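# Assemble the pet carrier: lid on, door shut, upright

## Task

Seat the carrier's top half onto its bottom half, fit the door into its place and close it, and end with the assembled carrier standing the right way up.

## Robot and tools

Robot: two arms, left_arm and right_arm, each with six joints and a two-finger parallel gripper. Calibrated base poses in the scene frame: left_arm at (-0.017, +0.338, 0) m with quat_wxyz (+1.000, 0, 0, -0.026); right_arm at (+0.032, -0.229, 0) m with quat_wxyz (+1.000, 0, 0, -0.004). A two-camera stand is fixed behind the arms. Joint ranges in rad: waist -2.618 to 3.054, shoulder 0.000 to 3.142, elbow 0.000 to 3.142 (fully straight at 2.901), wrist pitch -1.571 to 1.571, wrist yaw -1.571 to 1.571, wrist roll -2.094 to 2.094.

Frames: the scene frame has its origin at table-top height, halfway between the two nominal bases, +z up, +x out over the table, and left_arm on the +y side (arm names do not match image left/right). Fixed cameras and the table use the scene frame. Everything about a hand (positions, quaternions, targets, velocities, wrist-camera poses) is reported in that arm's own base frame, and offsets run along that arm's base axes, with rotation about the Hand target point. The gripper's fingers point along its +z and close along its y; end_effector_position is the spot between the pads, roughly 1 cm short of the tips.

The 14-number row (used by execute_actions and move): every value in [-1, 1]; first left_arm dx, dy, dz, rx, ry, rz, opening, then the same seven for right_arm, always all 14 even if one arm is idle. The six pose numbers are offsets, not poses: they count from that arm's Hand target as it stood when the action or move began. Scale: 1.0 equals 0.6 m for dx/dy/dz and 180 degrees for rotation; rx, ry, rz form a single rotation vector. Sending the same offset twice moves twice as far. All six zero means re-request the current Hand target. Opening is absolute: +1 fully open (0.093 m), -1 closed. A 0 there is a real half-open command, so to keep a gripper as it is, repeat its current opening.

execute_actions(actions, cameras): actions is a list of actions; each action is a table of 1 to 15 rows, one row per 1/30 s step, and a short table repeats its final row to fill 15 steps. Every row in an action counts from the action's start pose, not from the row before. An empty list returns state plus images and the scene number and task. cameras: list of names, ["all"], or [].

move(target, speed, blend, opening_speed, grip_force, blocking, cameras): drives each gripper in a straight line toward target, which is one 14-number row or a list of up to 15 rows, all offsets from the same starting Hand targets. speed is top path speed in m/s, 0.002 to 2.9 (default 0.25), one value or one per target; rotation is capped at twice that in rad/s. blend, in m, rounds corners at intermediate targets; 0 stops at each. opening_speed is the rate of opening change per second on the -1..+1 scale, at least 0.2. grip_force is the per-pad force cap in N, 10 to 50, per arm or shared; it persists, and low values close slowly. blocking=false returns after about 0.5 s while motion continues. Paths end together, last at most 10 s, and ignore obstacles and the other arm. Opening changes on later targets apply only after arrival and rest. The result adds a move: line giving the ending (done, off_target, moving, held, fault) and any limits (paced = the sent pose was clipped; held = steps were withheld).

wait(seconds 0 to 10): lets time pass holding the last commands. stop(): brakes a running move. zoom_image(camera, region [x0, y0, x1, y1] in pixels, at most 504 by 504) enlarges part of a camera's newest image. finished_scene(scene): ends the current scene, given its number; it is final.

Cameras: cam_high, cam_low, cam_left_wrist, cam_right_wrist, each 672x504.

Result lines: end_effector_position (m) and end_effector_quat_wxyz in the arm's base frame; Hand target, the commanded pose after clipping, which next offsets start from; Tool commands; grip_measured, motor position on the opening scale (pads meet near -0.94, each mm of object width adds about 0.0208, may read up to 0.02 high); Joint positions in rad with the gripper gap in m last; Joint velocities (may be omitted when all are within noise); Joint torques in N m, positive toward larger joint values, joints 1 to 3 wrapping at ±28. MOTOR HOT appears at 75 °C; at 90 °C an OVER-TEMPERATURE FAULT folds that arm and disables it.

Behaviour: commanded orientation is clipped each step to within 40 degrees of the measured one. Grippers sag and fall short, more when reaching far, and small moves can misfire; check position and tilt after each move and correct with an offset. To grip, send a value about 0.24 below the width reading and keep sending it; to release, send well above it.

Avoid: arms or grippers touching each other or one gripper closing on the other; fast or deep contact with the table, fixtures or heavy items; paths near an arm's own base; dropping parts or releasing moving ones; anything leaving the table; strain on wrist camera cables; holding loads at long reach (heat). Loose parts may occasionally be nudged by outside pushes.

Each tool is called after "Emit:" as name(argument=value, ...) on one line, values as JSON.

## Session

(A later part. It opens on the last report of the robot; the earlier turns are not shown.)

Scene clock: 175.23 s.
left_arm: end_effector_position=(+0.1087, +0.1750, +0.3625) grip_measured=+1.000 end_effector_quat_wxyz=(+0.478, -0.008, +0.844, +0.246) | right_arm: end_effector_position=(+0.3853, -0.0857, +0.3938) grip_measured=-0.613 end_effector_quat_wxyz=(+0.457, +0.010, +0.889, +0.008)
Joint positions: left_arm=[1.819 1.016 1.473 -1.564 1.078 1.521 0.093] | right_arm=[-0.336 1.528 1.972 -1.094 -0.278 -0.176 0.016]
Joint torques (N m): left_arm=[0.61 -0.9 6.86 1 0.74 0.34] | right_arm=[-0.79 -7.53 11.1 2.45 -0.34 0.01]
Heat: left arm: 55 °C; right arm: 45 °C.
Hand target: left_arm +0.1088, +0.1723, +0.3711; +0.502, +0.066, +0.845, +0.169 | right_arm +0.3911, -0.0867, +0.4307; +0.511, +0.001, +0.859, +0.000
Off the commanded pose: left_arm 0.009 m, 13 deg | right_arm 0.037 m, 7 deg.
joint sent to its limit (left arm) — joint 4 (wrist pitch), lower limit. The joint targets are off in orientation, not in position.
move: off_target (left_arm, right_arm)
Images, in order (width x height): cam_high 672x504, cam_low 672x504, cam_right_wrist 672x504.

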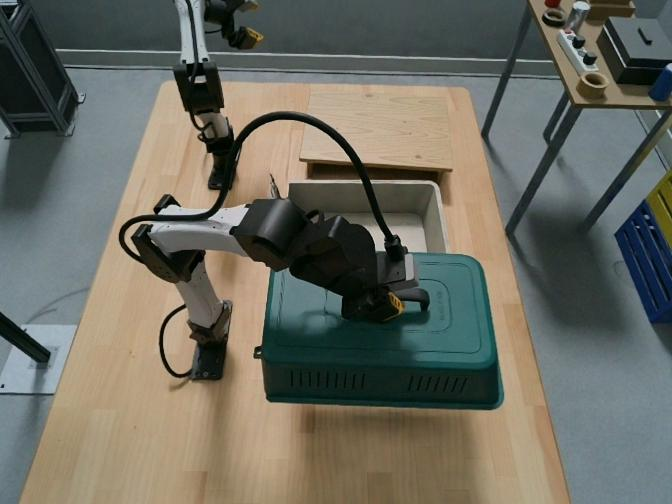

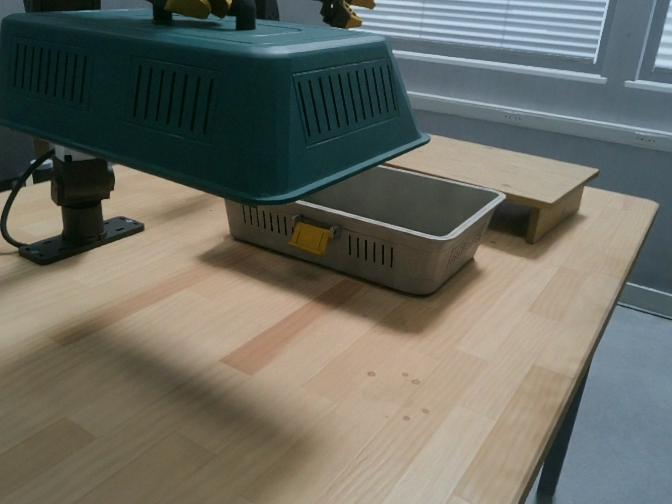

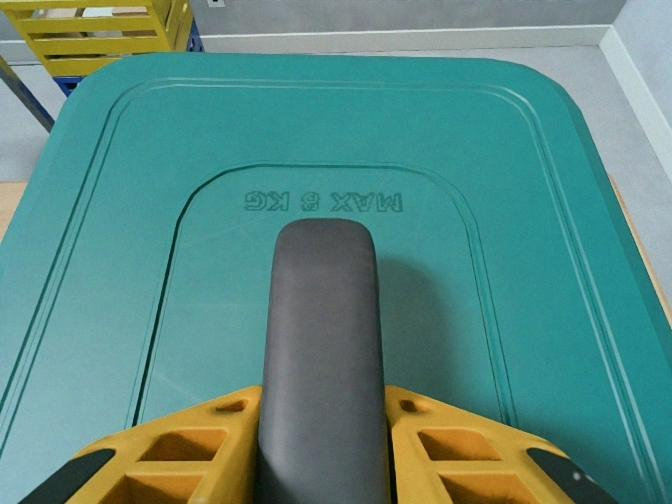

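Emit:
move(target=[[0,0,0,0,0,0,1,0.06,0.3,0.02,0,-0.005,0,-1],[0,0,0,0,0,0,1,0.05,0.68,0.02,0,-0.005,0,-1]], speed=0.15, blend=0.05, cameras=["all"])

Emit:
zoom_image(camera="cam_low", region=[200, 0, 590, 300])

Emit:
zoom_image(camera="cam_high", region=[240, 90, 520, 290])

Scene clock: 181.87 s.
left_arm: end_effector_position=(+0.1087, +0.1750, +0.3625) grip_measured=+1.000 end_effector_quat_wxyz=(+0.478, -0.008, +0.844, +0.246) | right_arm: end_effector_position=(+0.4133, +0.3236, +0.4005) grip_measured=-0.613 end_effector_quat_wxyz=(+0.534, -0.057, +0.843, +0.009)
Joint positions: left_arm=[1.819 1.016 1.473 -1.564 1.078 1.521 0.093] | right_arm=[0.871 2.212 2.819 -1.199 0.694 0.355 0.016]
Joint torques (N m): left_arm=[0.53 -0.87 6.87 0.98 0.75 0.36] | right_arm=[-0.59 -13.03 10.48 2.59 0.63 -0.12]
Heat: left arm: 55 °C; right arm: 47 °C.
Hand target: left_arm +0.1088, +0.1723, +0.3711; +0.502, +0.066, +0.845, +0.169 | right_arm +0.4211, +0.3214, +0.4426; +0.518, +0.001, +0.855, +0.000
Off the commanded pose: left_arm 0.009 m, 13 deg | right_arm 0.043 m, 7 deg.
elbow stopped short (right arm): the move would have taken joint 3 (elbow) straighter than the controller allows.
joint sent to its limit (left arm) — joint 4 (wrist pitch), lower limit. The joint targets are off in orientation, not in position.
move: off_target (left_arm, right_arm)

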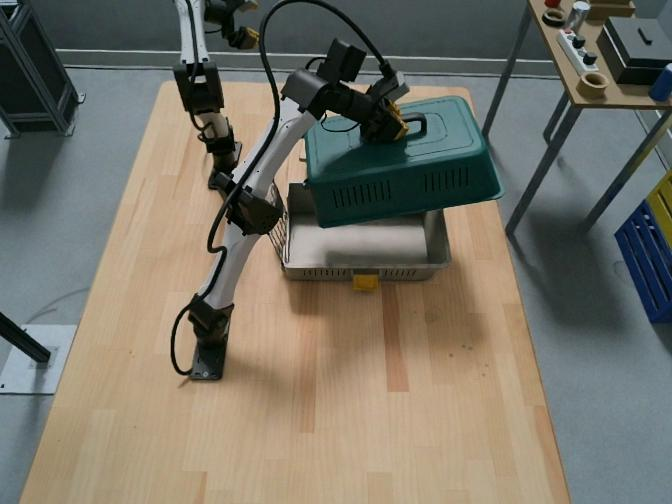

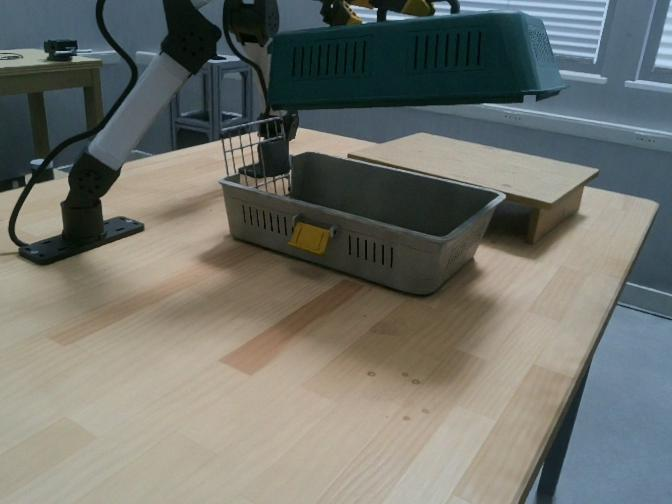

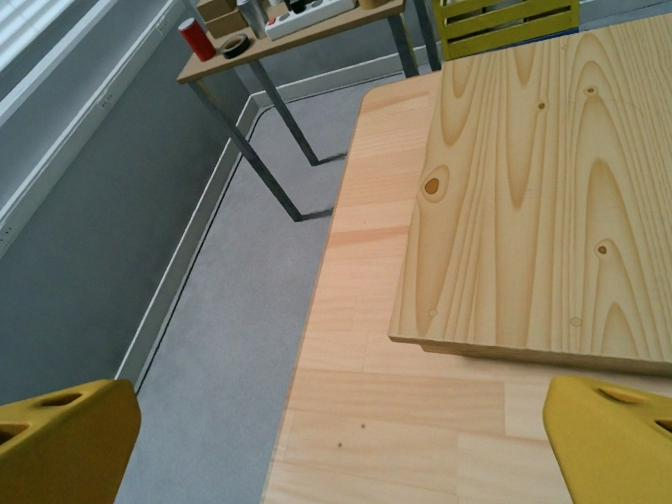

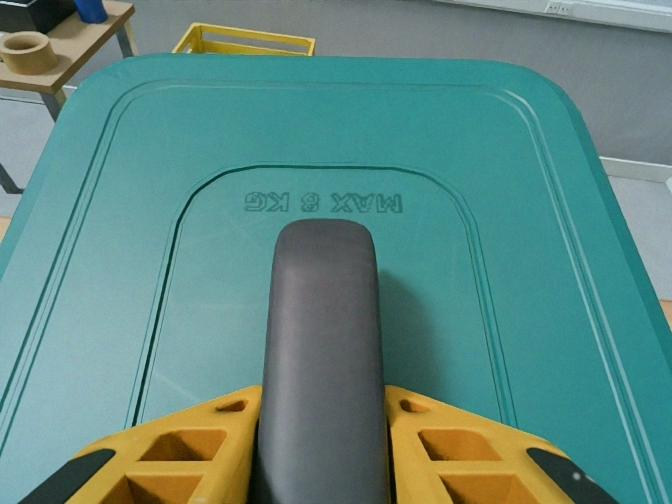

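Scaled by 1.292 from the camera's 672x504 image, which has a finer 960x720 frame.

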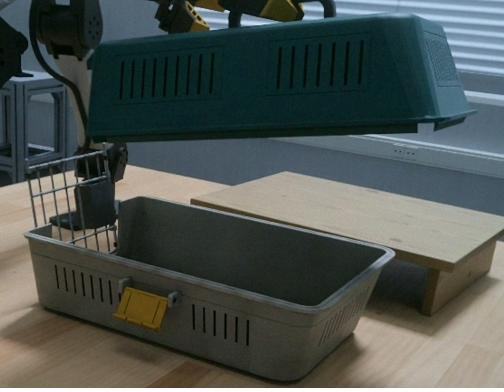

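Scaled by 1.800 from the camera's 672x504 image, which has a finer 960x720 frame.

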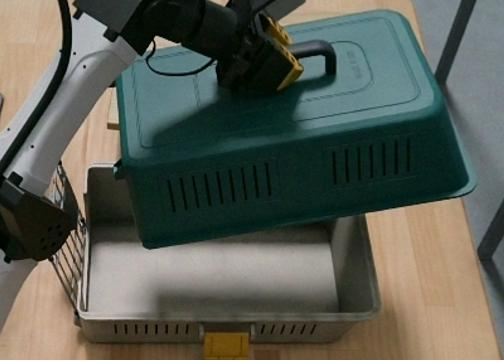

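Emit:
move(target=[0,0,0,0,0,0,1,0.0,0.0,-0.06,0,0.01,0,-1], speed=0.15, cameras=["cam_low","cam_high"])

Emit:
zoom_image(camera="cam_low", region=[200, 0, 590, 300])

Emit:
zoom_image(camera="cam_high", region=[240, 90, 520, 290])

Scene clock: 186.33 s.
left_arm: end_effector_position=(+0.1087, +0.1750, +0.3625) grip_measured=+1.000 end_effector_quat_wxyz=(+0.478, -0.008, +0.844, +0.246) | right_arm: end_effector_position=(+0.4160, +0.3247, +0.3722) grip_measured=-0.613 end_effector_quat_wxyz=(+0.505, -0.048, +0.861, -0.005)
Joint positions: left_arm=[1.819 1.016 1.473 -1.564 1.078 1.521 0.093] | right_arm=[0.869 2.25 2.819 -1.26 0.695 0.42 0.016]
Joint torques (N m): left_arm=[0.49 -0.95 6.76 0.95 0.77 0.38] | right_arm=[-0.7 -13.48 10.58 2.18 0.55 0.04]
Heat: left arm: 55 °C; right arm: 48 °C.
Hand target: left_arm +0.1088, +0.1723, +0.3711; +0.502, +0.066, +0.845, +0.169 | right_arm +0.4212, +0.3213, +0.4065; +0.504, +0.001, +0.864, -0.001
Off the commanded pose: left_arm 0.009 m, 13 deg | right_arm 0.035 m, 6 deg.
elbow stopped short (right arm): the move would have taken joint 3 (elbow) straighter than the controller allows.
joint sent to its limit (left arm) — joint 4 (wrist pitch), lower limit. The joint targets are off in orientation, not in position.
move: off_target (left_arm, right_arm)
Images, in order (width x height): cam_high 672x504, cam_low 672x504.

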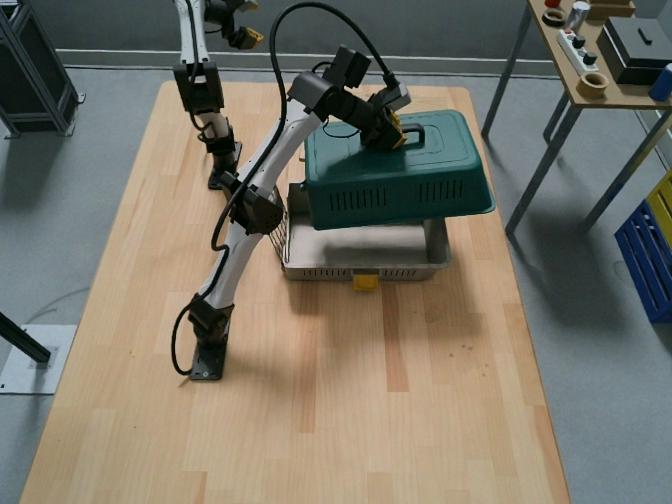

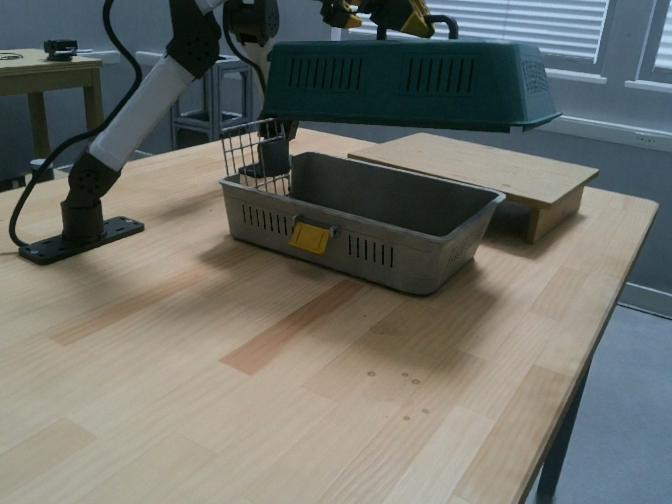

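Scaled by 1.292 from the camera's 672x504 image, which has a finer 960x720 frame.

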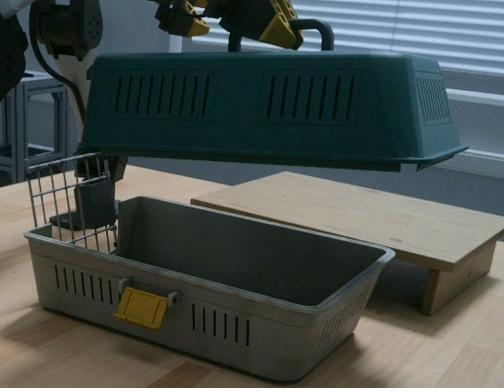

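Scaled by 1.800 from the camera's 672x504 image, which has a finer 960x720 frame.

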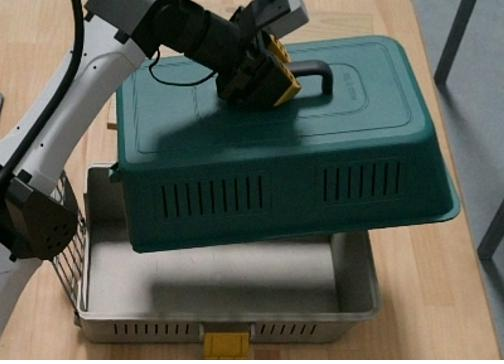

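Emit:
move(target=[0,0,0,0,0,0,1,-0.06,0.007,0.0,0.008,0.01,-0.012,-1], speed=0.1, cameras=["cam_low","cam_high"])

Emit:
zoom_image(camera="cam_low", region=[180, 0, 570, 300])

Emit:
zoom_image(camera="cam_high", region=[240, 90, 520, 290])

Scene clock: 192.77 s.
left_arm: end_effector_position=(+0.1087, +0.1750, +0.3625) grip_measured=+1.000 end_effector_quat_wxyz=(+0.478, -0.008, +0.844, +0.246) | right_arm: end_effector_position=(+0.3859, +0.3342, +0.3581) grip_measured=-0.613 end_effector_quat_wxyz=(+0.482, -0.032, +0.876, -0.006)
Joint positions: left_arm=[1.819 1.016 1.473 -1.564 1.078 1.521 0.093] | right_arm=[0.936 2.25 2.819 -1.374 0.732 0.557 0.016]
Joint torques (N m): left_arm=[0.53 -0.9 6.8 1.02 0.75 0.36] | right_arm=[0.02 -16.5 10.4 1.94 0.79 0.06]
Heat: left arm: 55 °C; right arm: 49 °C.
Hand target: left_arm +0.1088, +0.1723, +0.3711; +0.502, +0.066, +0.845, +0.169 | right_arm +0.3851, +0.3255, +0.4065; +0.491, +0.024, +0.871, +0.001
Off the commanded pose: left_arm 0.009 m, 13 deg | right_arm 0.049 m, 7 deg.
elbow stopped short (right arm): the move would have taken joint 3 (elbow) straighter than the controller allows.
joint sent to its limit (left arm) — joint 4 (wrist pitch), lower limit. The joint targets are off in orientation, not in position.
move: off_target (left_arm, right_arm)
Images, in order (width x height): cam_high 672x504, cam_low 672x504.

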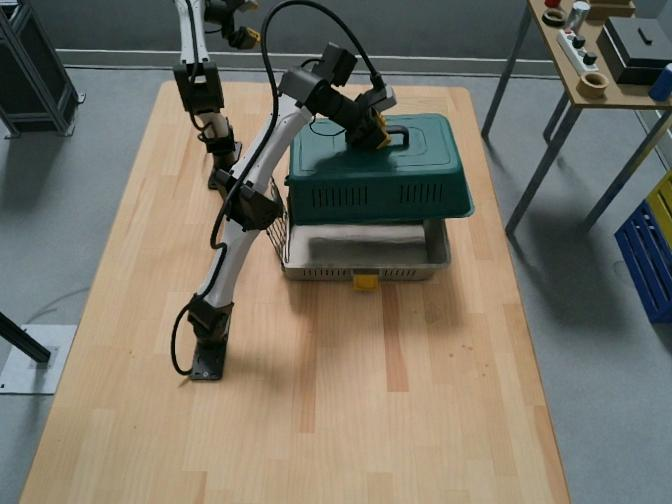

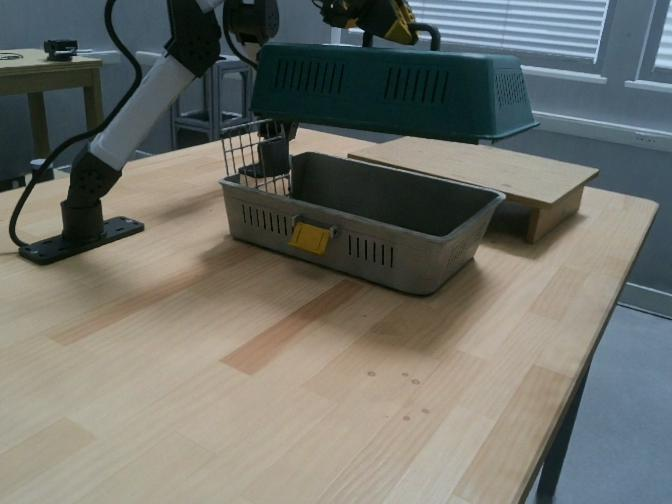

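Scaled by 1.292 from the camera's 672x504 image, which has a finer 960x720 frame.

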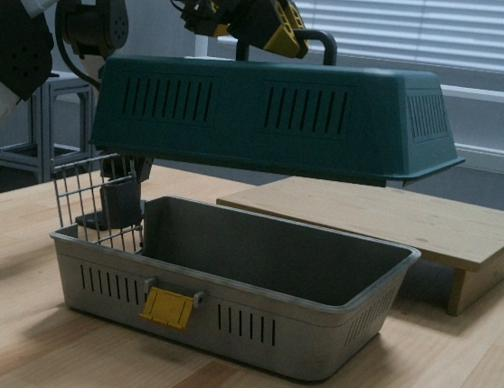

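Scaled by 1.800 from the camera's 672x504 image, which has a finer 960x720 frame.

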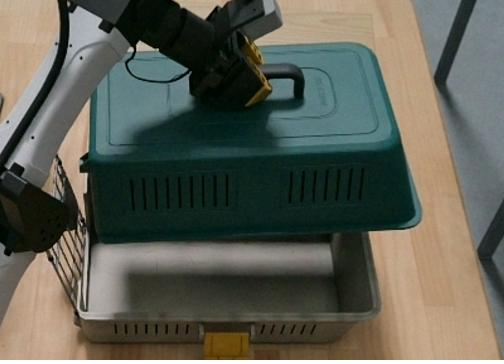

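Emit:
move(target=[0,0,0,0,0,0,1,-0.035,-0.08,0.0,0.004,0.008,-0.008,-1], speed=0.1, cameras=["cam_low","cam_high"])

Emit:
zoom_image(camera="cam_low", region=[180, 0, 570, 300])

Emit:
zoom_image(camera="cam_high", region=[240, 90, 520, 290])

Scene clock: 198.23 s.
left_arm: end_effector_position=(+0.1087, +0.1750, +0.3625) grip_measured=+1.000 end_effector_quat_wxyz=(+0.478, -0.008, +0.844, +0.246) | right_arm: end_effector_position=(+0.3667, +0.2891, +0.3619) grip_measured=-0.613 end_effector_quat_wxyz=(+0.445, -0.002, +0.895, -0.032)
Joint positions: left_arm=[1.819 1.016 1.473 -1.564 1.078 1.521 0.093] | right_arm=[0.909 2.189 2.827 -1.57 0.725 0.656 0.016]
Joint torques (N m): left_arm=[0.29 -0.85 6.76 0.98 0.77 0.32] | right_arm=[-0.46 -16.65 9.18 1.68 0.69 0.07]
Heat: left arm: 55 °C; right arm: 50 °C.
Hand target: left_arm +0.1088, +0.1723, +0.3711; +0.502, +0.066, +0.845, +0.169 | right_arm +0.3642, +0.2776, +0.4065; +0.479, +0.038, +0.877, +0.000
Off the commanded pose: left_arm 0.009 m, 13 deg | right_arm 0.046 m, 7 deg.
elbow stopped short (right arm): the move would have taken joint 3 (elbow) straighter than the controller allows.
joint sent to its limit (left arm) — joint 4 (wrist pitch), lower limit. The joint targets are off in orientation, not in position.
move: off_target (left_arm, right_arm)
Images, in order (width x height): cam_high 672x504, cam_low 672x504.

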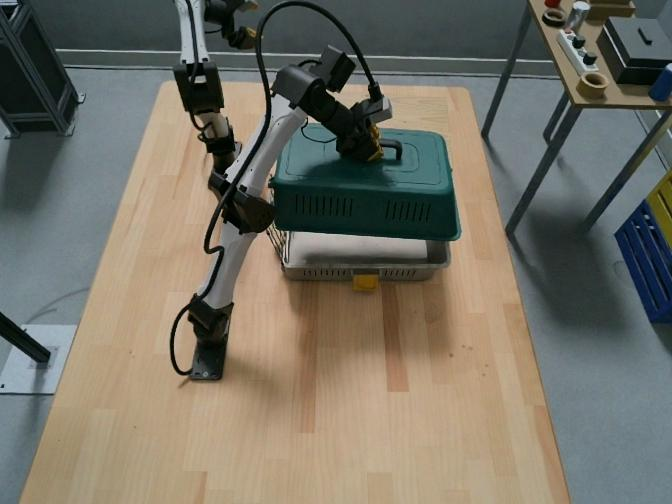

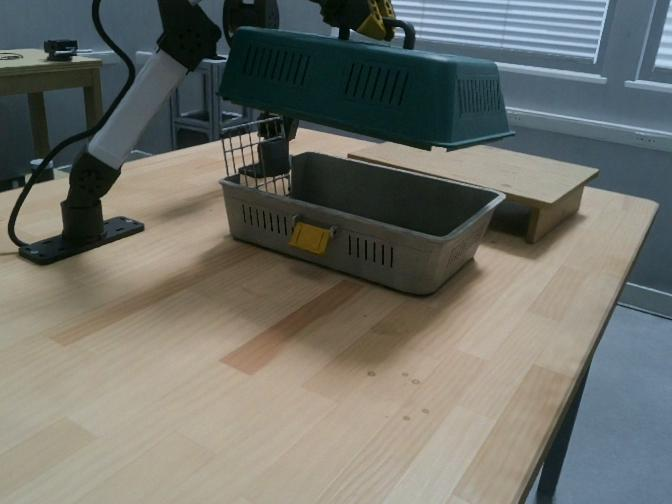

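Scaled by 1.292 from the camera's 672x504 image, which has a finer 960x720 frame.

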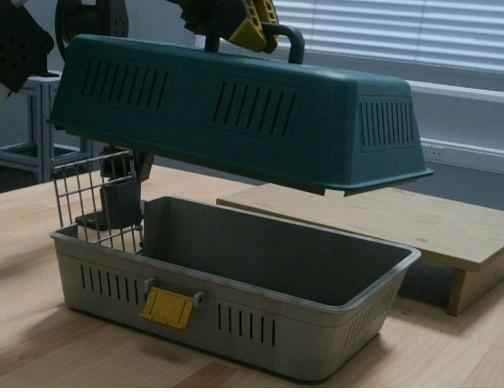

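Scaled by 1.800 from the camera's 672x504 image, which has a finer 960x720 frame.

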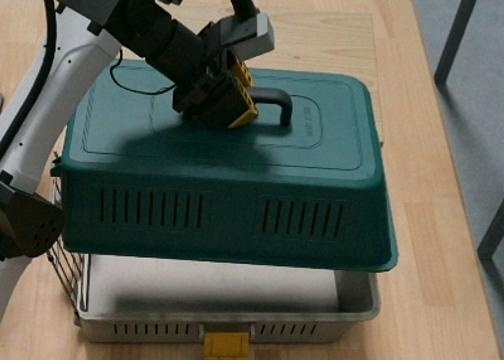

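Emit:
move(target=[0,0,0,0,0,0,1,0.013,-0.03,-0.06,0.006,-0.006,0.012,-1], speed=0.1, cameras=["cam_low","cam_high"])

Emit:
zoom_image(camera="cam_low", region=[180, 0, 570, 300])

Emit:
zoom_image(camera="cam_high", region=[240, 90, 520, 290])

Scene clock: 205.97 s.
left_arm: end_effector_position=(+0.1087, +0.1750, +0.3625) grip_measured=+1.000 end_effector_quat_wxyz=(+0.478, -0.008, +0.844, +0.246) | right_arm: end_effector_position=(+0.3698, +0.2638, +0.3353) grip_measured=-0.613 end_effector_quat_wxyz=(+0.444, +0.004, +0.896, -0.014)
Joint positions: left_arm=[1.819 1.016 1.473 -1.564 1.078 1.521 0.093] | right_arm=[0.85 1.847 2.133 -1.163 0.664 0.611 0.016]
Joint torques (N m): left_arm=[0.62 -0.9 6.76 0.95 0.76 0.35] | right_arm=[-0.44 -14.91 7.24 2.09 0.59 -0.15]
Heat: left arm: 55 °C; right arm: 48 °C.
Hand target: left_arm +0.1088, +0.1723, +0.3711; +0.502, +0.066, +0.845, +0.169 | right_arm +0.3720, +0.2594, +0.3707; +0.487, +0.026, +0.873, +0.017
Off the commanded pose: left_arm 0.009 m, 13 deg | right_arm 0.036 m, 7 deg.
joint sent to its limit (left arm) — joint 4 (wrist pitch), lower limit. The joint targets are off in orientation, not in position.
move: off_target (left_arm, right_arm)
Images, in order (width x height): cam_high 672x504, cam_low 672x504.

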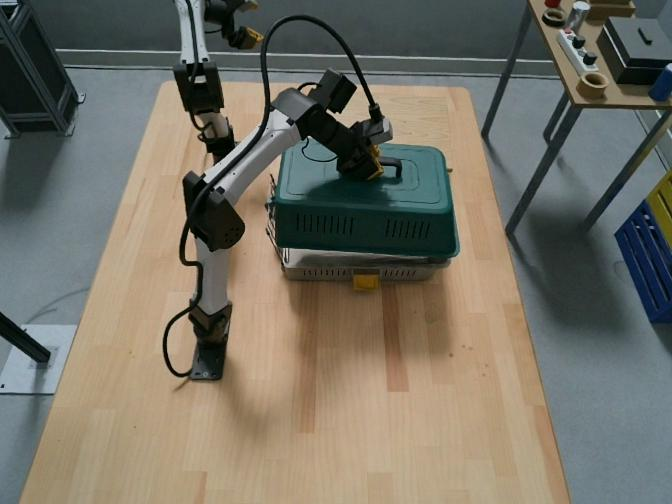

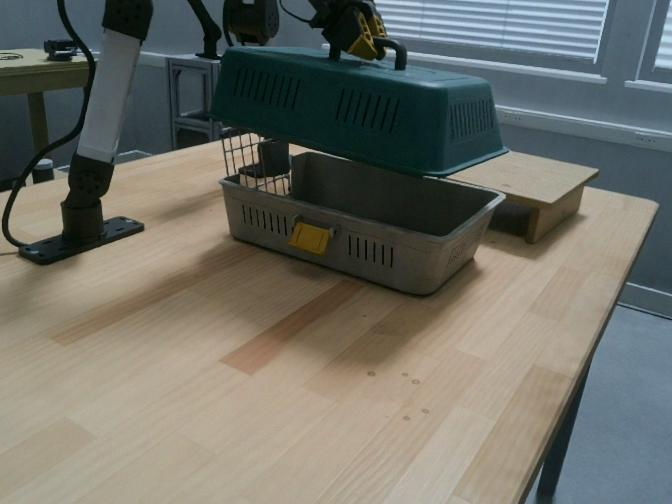

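Scaled by 1.292 from the camera's 672x504 image, which has a finer 960x720 frame.

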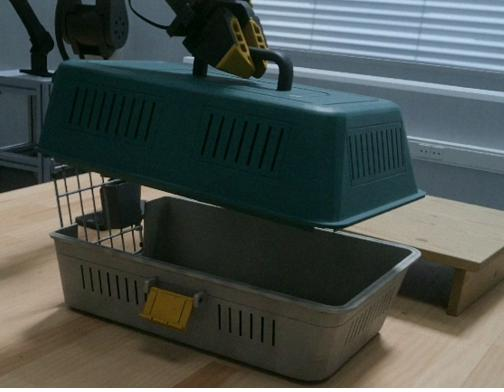

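Scaled by 1.800 from the camera's 672x504 image, which has a finer 960x720 frame.

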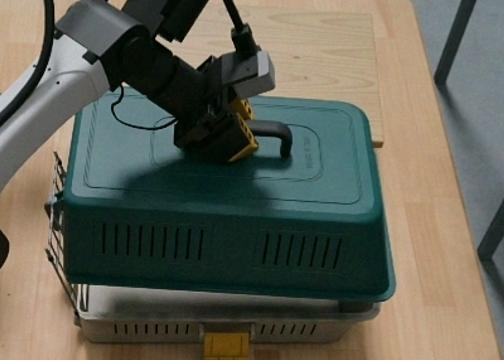

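Emit:
move(target=[0,0,0,0,0,0,1,0.0,-0.03,-0.05,0,-0.013,0.018,-1], speed=0.1, cameras=["cam_low","cam_high"])

Emit:
zoom_image(camera="cam_low", region=[180, 30, 570, 310])

Emit:
zoom_image(camera="cam_high", region=[240, 110, 520, 310])

Scene clock: 216.20 s.
left_arm: end_effector_position=(+0.1087, +0.1750, +0.3625) grip_measured=+1.000 end_effector_quat_wxyz=(+0.478, -0.008, +0.844, +0.246) | right_arm: end_effector_position=(+0.3675, +0.2438, +0.3049) grip_measured=-0.613 end_effector_quat_wxyz=(+0.458, -0.022, +0.889, +0.001)
Joint positions: left_arm=[1.819 1.016 1.473 -1.564 1.078 1.521 0.093] | right_arm=[0.806 1.649 1.725 -0.862 0.609 0.497 0.016]
Joint torques (N m): left_arm=[0.72 -1.03 6.84 1.02 0.72 0.34] | right_arm=[-0.61 -13.27 8.01 2.29 0.49 -0.13]
Heat: left arm: 55 °C; right arm: 50 °C.
Hand target: left_arm +0.1088, +0.1723, +0.3711; +0.502, +0.066, +0.845, +0.169 | right_arm +0.3720, +0.2414, +0.3406; +0.504, +0.001, +0.863, +0.032
Off the commanded pose: left_arm 0.009 m, 13 deg | right_arm 0.036 m, 8 deg.
joint sent to its limit (left arm) — joint 4 (wrist pitch), lower limit. The joint targets are off in orientation, not in position.
move: off_target (left_arm, right_arm)
Images, in order (width x height): cam_high 672x504, cam_low 672x504.

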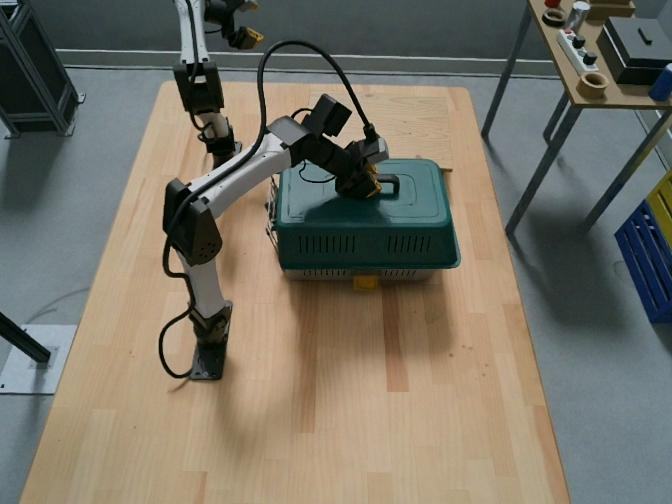

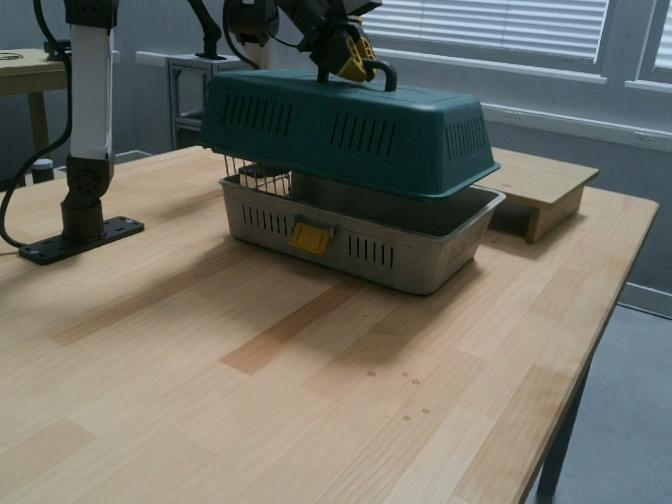

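Scaled by 1.292 from the camera's 672x504 image, which has a finer 960x720 frame.

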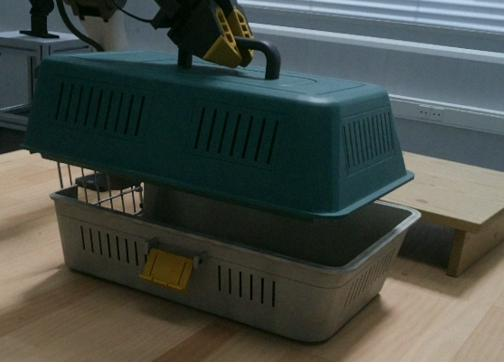

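Scaled by 1.800 from the camera's 672x504 image, which has a finer 960x720 frame.

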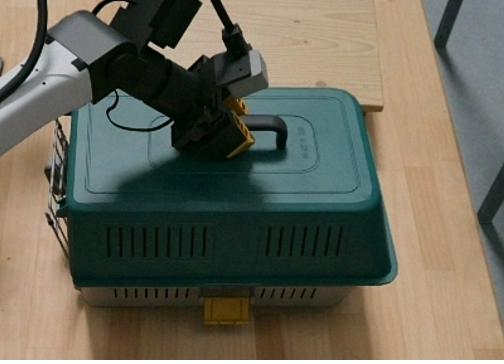

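Emit:
move(target=[0,0,0,0,0,0,1,-0.042,0.047,-0.03,0,0.0,0,-1], speed=0.08, cameras=["cam_low","cam_high"])

Emit:
zoom_image(camera="cam_low", region=[180, 50, 380, 250])

Emit:
zoom_image(camera="cam_high", region=[240, 150, 360, 290])

Emit:
zoom_image(camera="cam_high", region=[240, 110, 520, 310])

Scene clock: 231.77 s.
left_arm: end_effector_position=(+0.1087, +0.1750, +0.3625) grip_measured=+1.000 end_effector_quat_wxyz=(+0.478, -0.008, +0.844, +0.246) | right_arm: end_effector_position=(+0.3431, +0.2697, +0.2935) grip_measured=-0.613 end_effector_quat_wxyz=(+0.464, -0.030, +0.886, +0.004)
Joint positions: left_arm=[1.819 1.016 1.473 -1.564 1.078 1.521 0.093] | right_arm=[0.911 1.648 1.676 -0.849 0.677 0.568 0.016]
Joint torques (N m): left_arm=[0.46 -0.92 6.89 1.01 0.77 0.35] | right_arm=[0.21 -11.9 8.05 2.14 0.74 0.06]
Heat: left arm: 55 °C; right arm: 49 °C.
Hand target: left_arm +0.1088, +0.1723, +0.3711; +0.502, +0.066, +0.845, +0.169 | right_arm +0.3468, +0.2696, +0.3225; +0.504, +0.001, +0.863, +0.032
Off the commanded pose: left_arm 0.009 m, 13 deg | right_arm 0.029 m, 7 deg.
joint sent to its limit (left arm) — joint 4 (wrist pitch), lower limit. The joint targets are off in orientation, not in position.
move: off_target (left_arm, right_arm)
Images, in order (width x height): cam_high 672x504, cam_low 672x504.

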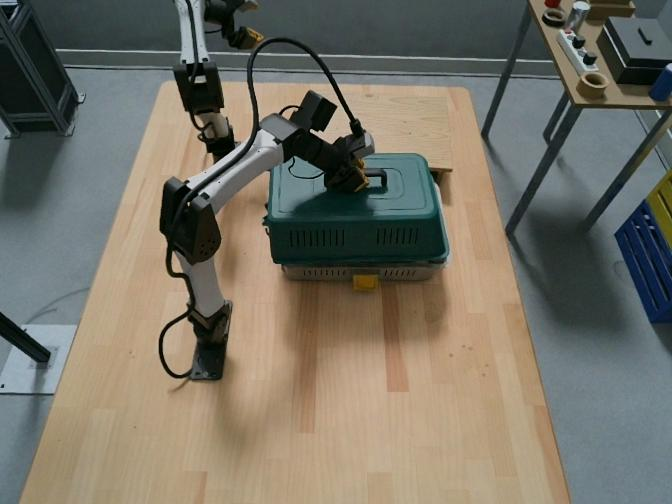

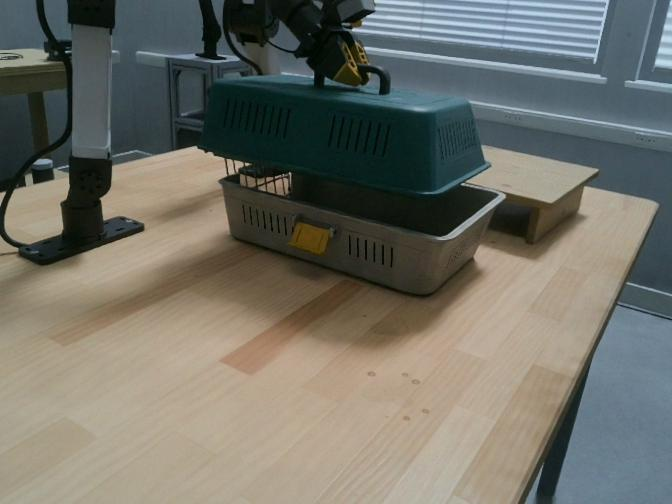

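Scaled by 2.520 from the camera's 672x504 image, which has a finer 960x720 frame.

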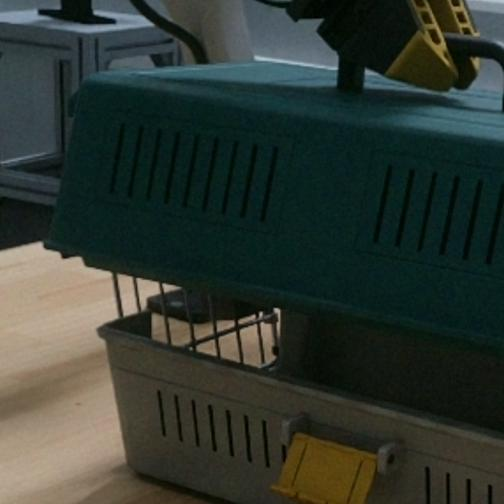

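Scaled by 3.600 from the camera's 672x504 image, which has a finer 960x720 frame.

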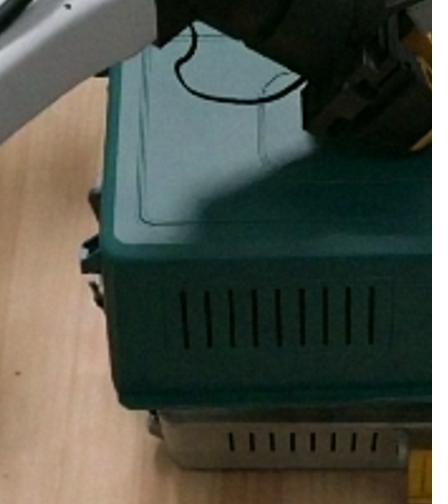

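Scaled by 1.800 from the camera's 672x504 image, which has a finer 960x720 frame.

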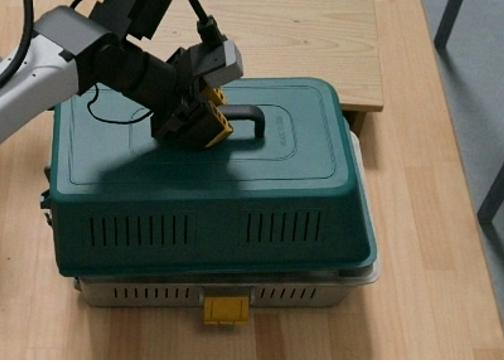

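Emit:
move(target=[0,0,0,0,0,0,1,0.0,0.025,-0.035,0,0.0,0,-1], speed=0.06, cameras=["cam_low","cam_high"])

Emit:
zoom_image(camera="cam_low", region=[180, 50, 380, 250])

Emit:
zoom_image(camera="cam_high", region=[240, 150, 360, 290])

Emit:
zoom_image(camera="cam_high", region=[240, 110, 520, 310])

Scene clock: 238.00 s.
left_arm: end_effector_position=(+0.1087, +0.1750, +0.3625) grip_measured=+1.000 end_effector_quat_wxyz=(+0.478, -0.008, +0.844, +0.246) | right_arm: end_effector_position=(+0.3406, +0.2787, +0.2847) grip_measured=-0.613 end_effector_quat_wxyz=(+0.473, -0.023, +0.881, +0.011)
Joint positions: left_arm=[1.819 1.016 1.473 -1.564 1.078 1.521 0.093] | right_arm=[0.935 1.648 1.626 -0.788 0.701 0.592 0.016]
Joint torques (N m): left_arm=[0.46 -0.96 6.82 0.99 0.75 0.34] | right_arm=[0.44 -9.03 8.08 2.19 0.71 0.05]
Heat: left arm: 55 °C; right arm: 48 °C.
Hand target: left_arm +0.1088, +0.1723, +0.3711; +0.502, +0.066, +0.845, +0.169 | right_arm +0.3468, +0.2847, +0.3015; +0.504, +0.001, +0.863, +0.032
Off the commanded pose: left_arm 0.009 m, 13 deg | right_arm 0.019 m, 6 deg.
joint sent to its limit (left arm) — joint 4 (wrist pitch), lower limit. The joint targets are off in orientation, not in position.
move: off_target (left_arm, right_arm)
Images, in order (width x height): cam_high 672x504, cam_low 672x504.

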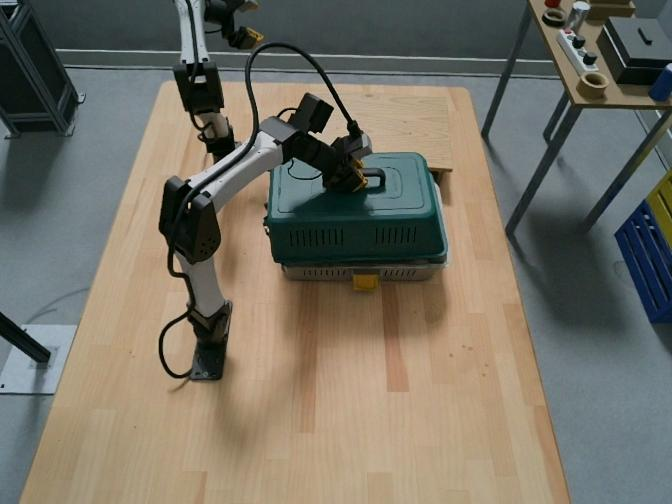

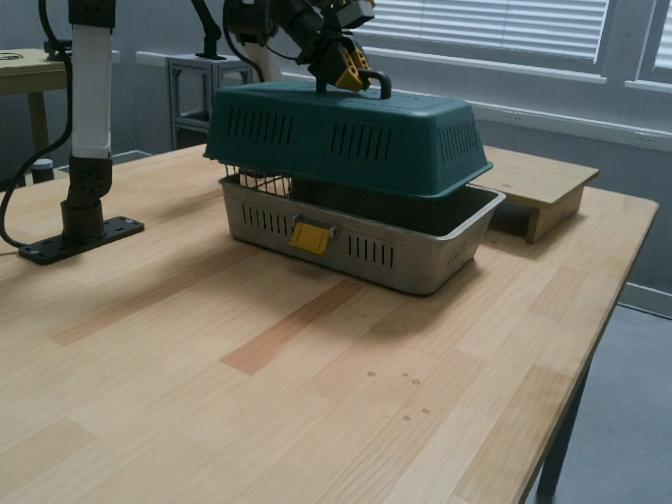

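Scaled by 2.520 from the camera's 672x504 image, which has a finer 960x720 frame.

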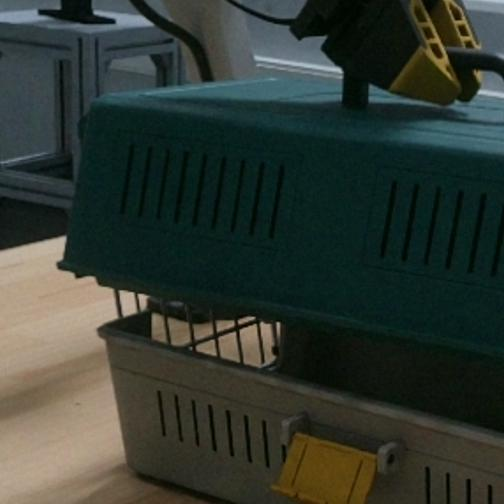

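Scaled by 3.600 from the camera's 672x504 image, which has a finer 960x720 frame.

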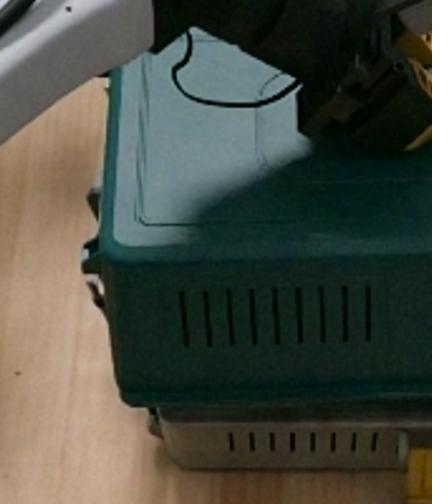

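Scaled by 1.800 from the camera's 672x504 image, which has a finer 960x720 frame.

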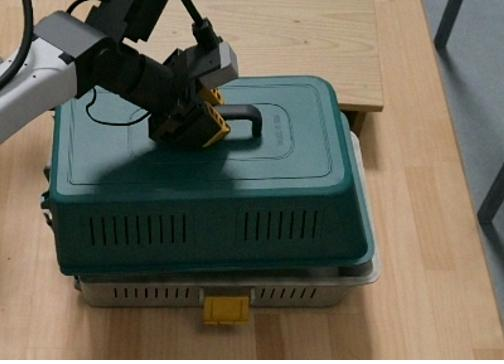

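Emit:
move(target=[[0,0,0,0,0,0,1,0.0,0.0,0.045,0,0.0,0,-1],[0,0,0,0,0,0,1,0.0,0.045,0.045,0,0.0,0,-1]], speed=0.06, cameras=["cam_low","cam_high"])

Emit:
zoom_image(camera="cam_low", region=[180, 50, 580, 300])

Emit:
zoom_image(camera="cam_high", region=[240, 130, 360, 290])

Emit:
zoom_image(camera="cam_high", region=[240, 110, 520, 310])

Scene clock: 251.80 s.
left_arm: end_effector_position=(+0.1087, +0.1750, +0.3625) grip_measured=+1.000 end_effector_quat_wxyz=(+0.478, -0.008, +0.844, +0.246) | right_arm: end_effector_position=(+0.3389, +0.3079, +0.2928) grip_measured=-0.613 end_effector_quat_wxyz=(+0.465, -0.033, +0.885, +0.004)
Joint positions: left_arm=[1.819 1.016 1.473 -1.564 1.078 1.521 0.093] | right_arm=[0.984 1.77 1.822 -0.914 0.726 0.63 0.016]
Joint torques (N m): left_arm=[0.57 -0.91 6.84 0.96 0.75 0.35] | right_arm=[0.1 -10.52 12.93 1.84 0.82 0.07]
Heat: left arm: 55 °C; right arm: 48 °C.
Hand target: left_arm +0.1088, +0.1723, +0.3711; +0.502, +0.066, +0.845, +0.169 | right_arm +0.3468, +0.3117, +0.3285; +0.504, +0.001, +0.863, +0.032
Off the commanded pose: left_arm 0.009 m, 13 deg | right_arm 0.037 m, 7 deg.
joint sent to its limit (left arm) — joint 4 (wrist pitch), lower limit. The joint targets are off in orientation, not in position.
move: off_target (left_arm, right_arm)
Images, in order (width x height): cam_high 672x504, cam_low 672x504.

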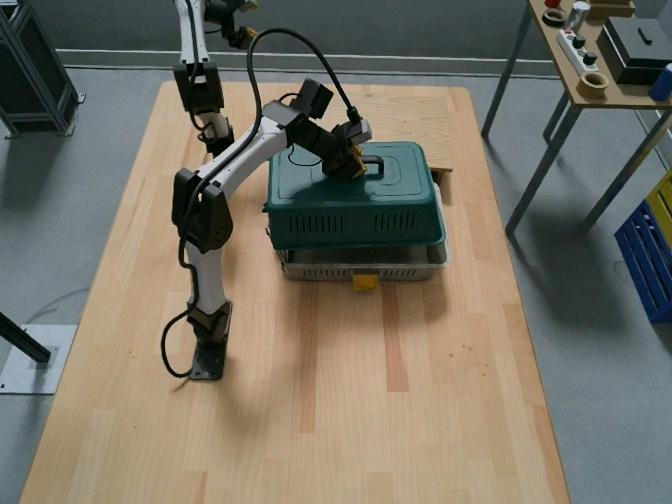

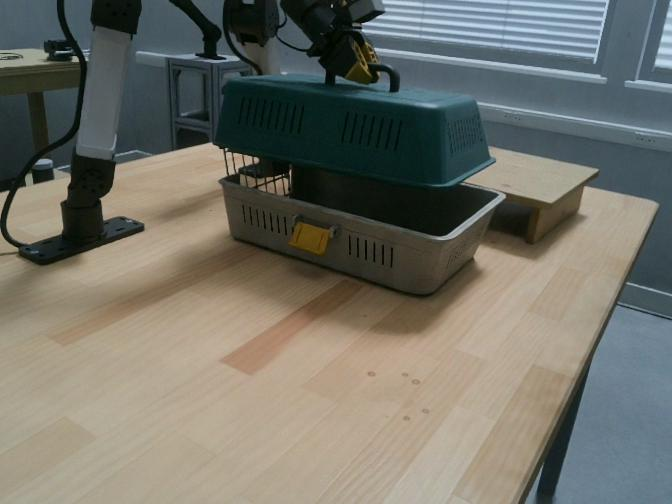

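Scaled by 1.260 from the camera's 672x504 image, which has a finer 960x720 frame.

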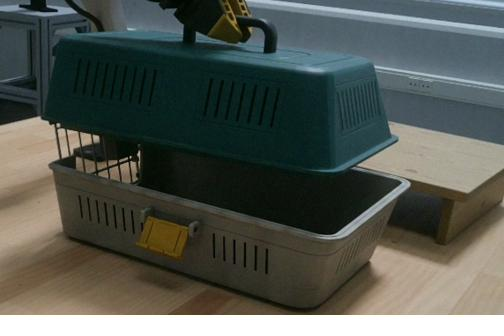

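Scaled by 3.150 from the camera's 672x504 image, which has a finer 960x720 frame.

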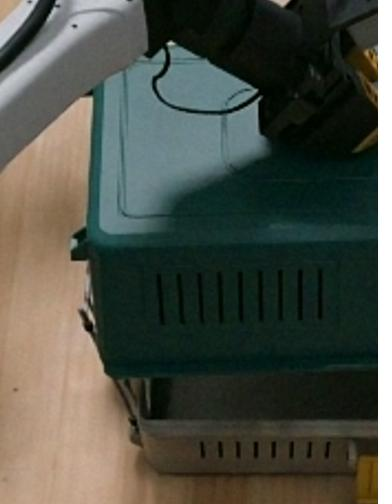

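Scaled by 1.800 from the camera's 672x504 image, which has a finer 960x720 frame.

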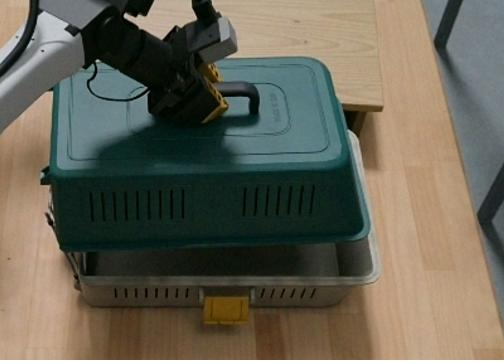

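Emit:
move(target=[0,0,0,0,0,0,1,0.0,0.002,-0.045,0,0.006,0,-1], speed=0.06, cameras=["cam_low","cam_high"])

Emit:
zoom_image(camera="cam_low", region=[180, 50, 580, 300])

Emit:
zoom_image(camera="cam_high", region=[240, 130, 360, 290])

Emit:
zoom_image(camera="cam_high", region=[240, 110, 520, 310])

Scene clock: 257.97 s.
left_arm: end_effector_position=(+0.1087, +0.1750, +0.3625) grip_measured=+1.000 end_effector_quat_wxyz=(+0.478, -0.008, +0.844, +0.246) | right_arm: end_effector_position=(+0.3402, +0.3098, +0.2795) grip_measured=-0.613 end_effector_quat_wxyz=(+0.463, -0.028, +0.886, +0.005)
Joint positions: left_arm=[1.819 1.016 1.473 -1.564 1.078 1.521 0.093] | right_arm=[0.984 1.77 1.77 -0.87 0.726 0.646 0.016]
Joint torques (N m): left_arm=[0.49 -0.92 6.82 1 0.74 0.37] | right_arm=[-0.14 -11.48 8.02 2.08 0.7 0.07]
Heat: left arm: 55 °C; right arm: 49 °C.
Hand target: left_arm +0.1088, +0.1723, +0.3711; +0.502, +0.066, +0.845, +0.169 | right_arm +0.3468, +0.3128, +0.3015; +0.496, +0.001, +0.868, +0.032
Off the commanded pose: left_arm 0.009 m, 13 deg | right_arm 0.023 m, 6 deg.
joint sent to its limit (left arm) — joint 4 (wrist pitch), lower limit. The joint targets are off in orientation, not in position.
move: off_target (left_arm, right_arm)
Images, in order (width x height): cam_high 672x504, cam_low 672x504.

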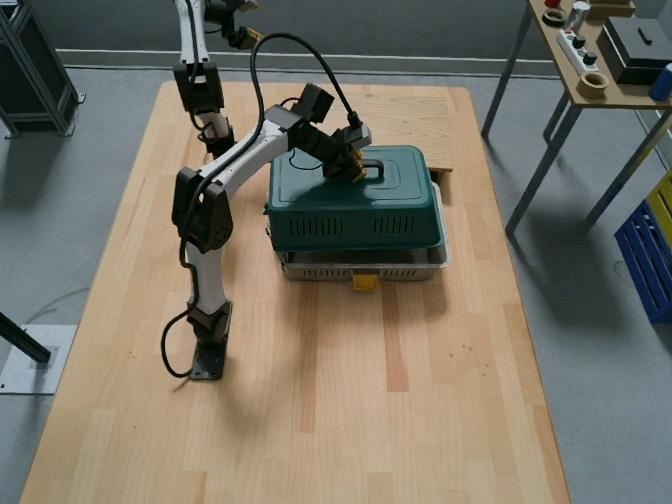

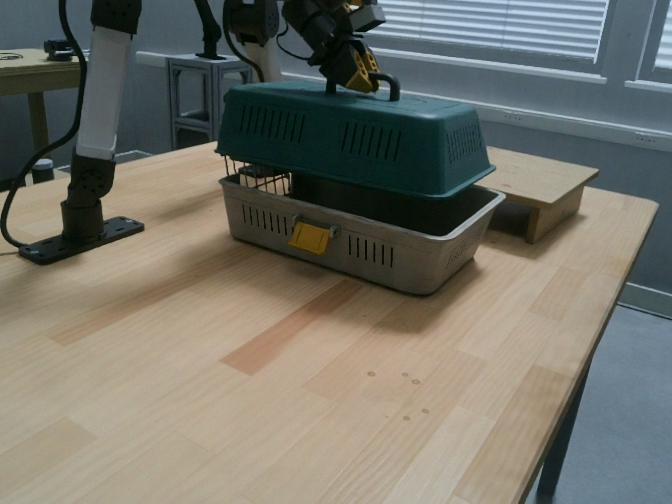

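Scaled by 1.260 from the camera's 672x504 image, which has a finer 960x720 frame.

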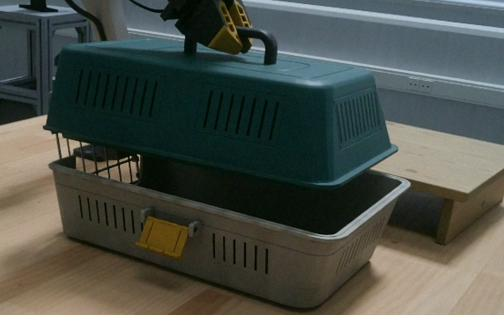

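Scaled by 3.150 from the camera's 672x504 image, which has a finer 960x720 frame.

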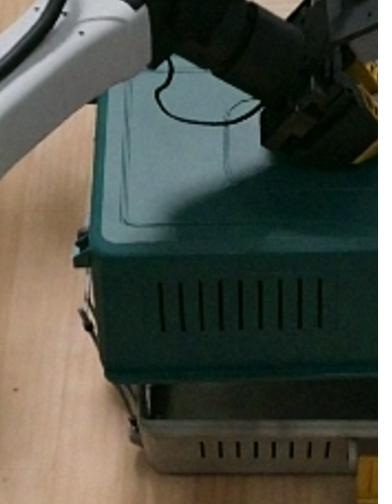

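Scaled by 1.800 from the camera's 672x504 image, which has a finer 960x720 frame.

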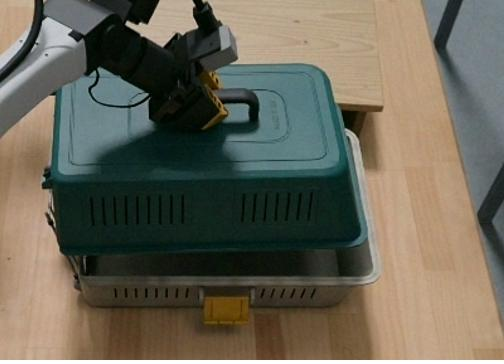

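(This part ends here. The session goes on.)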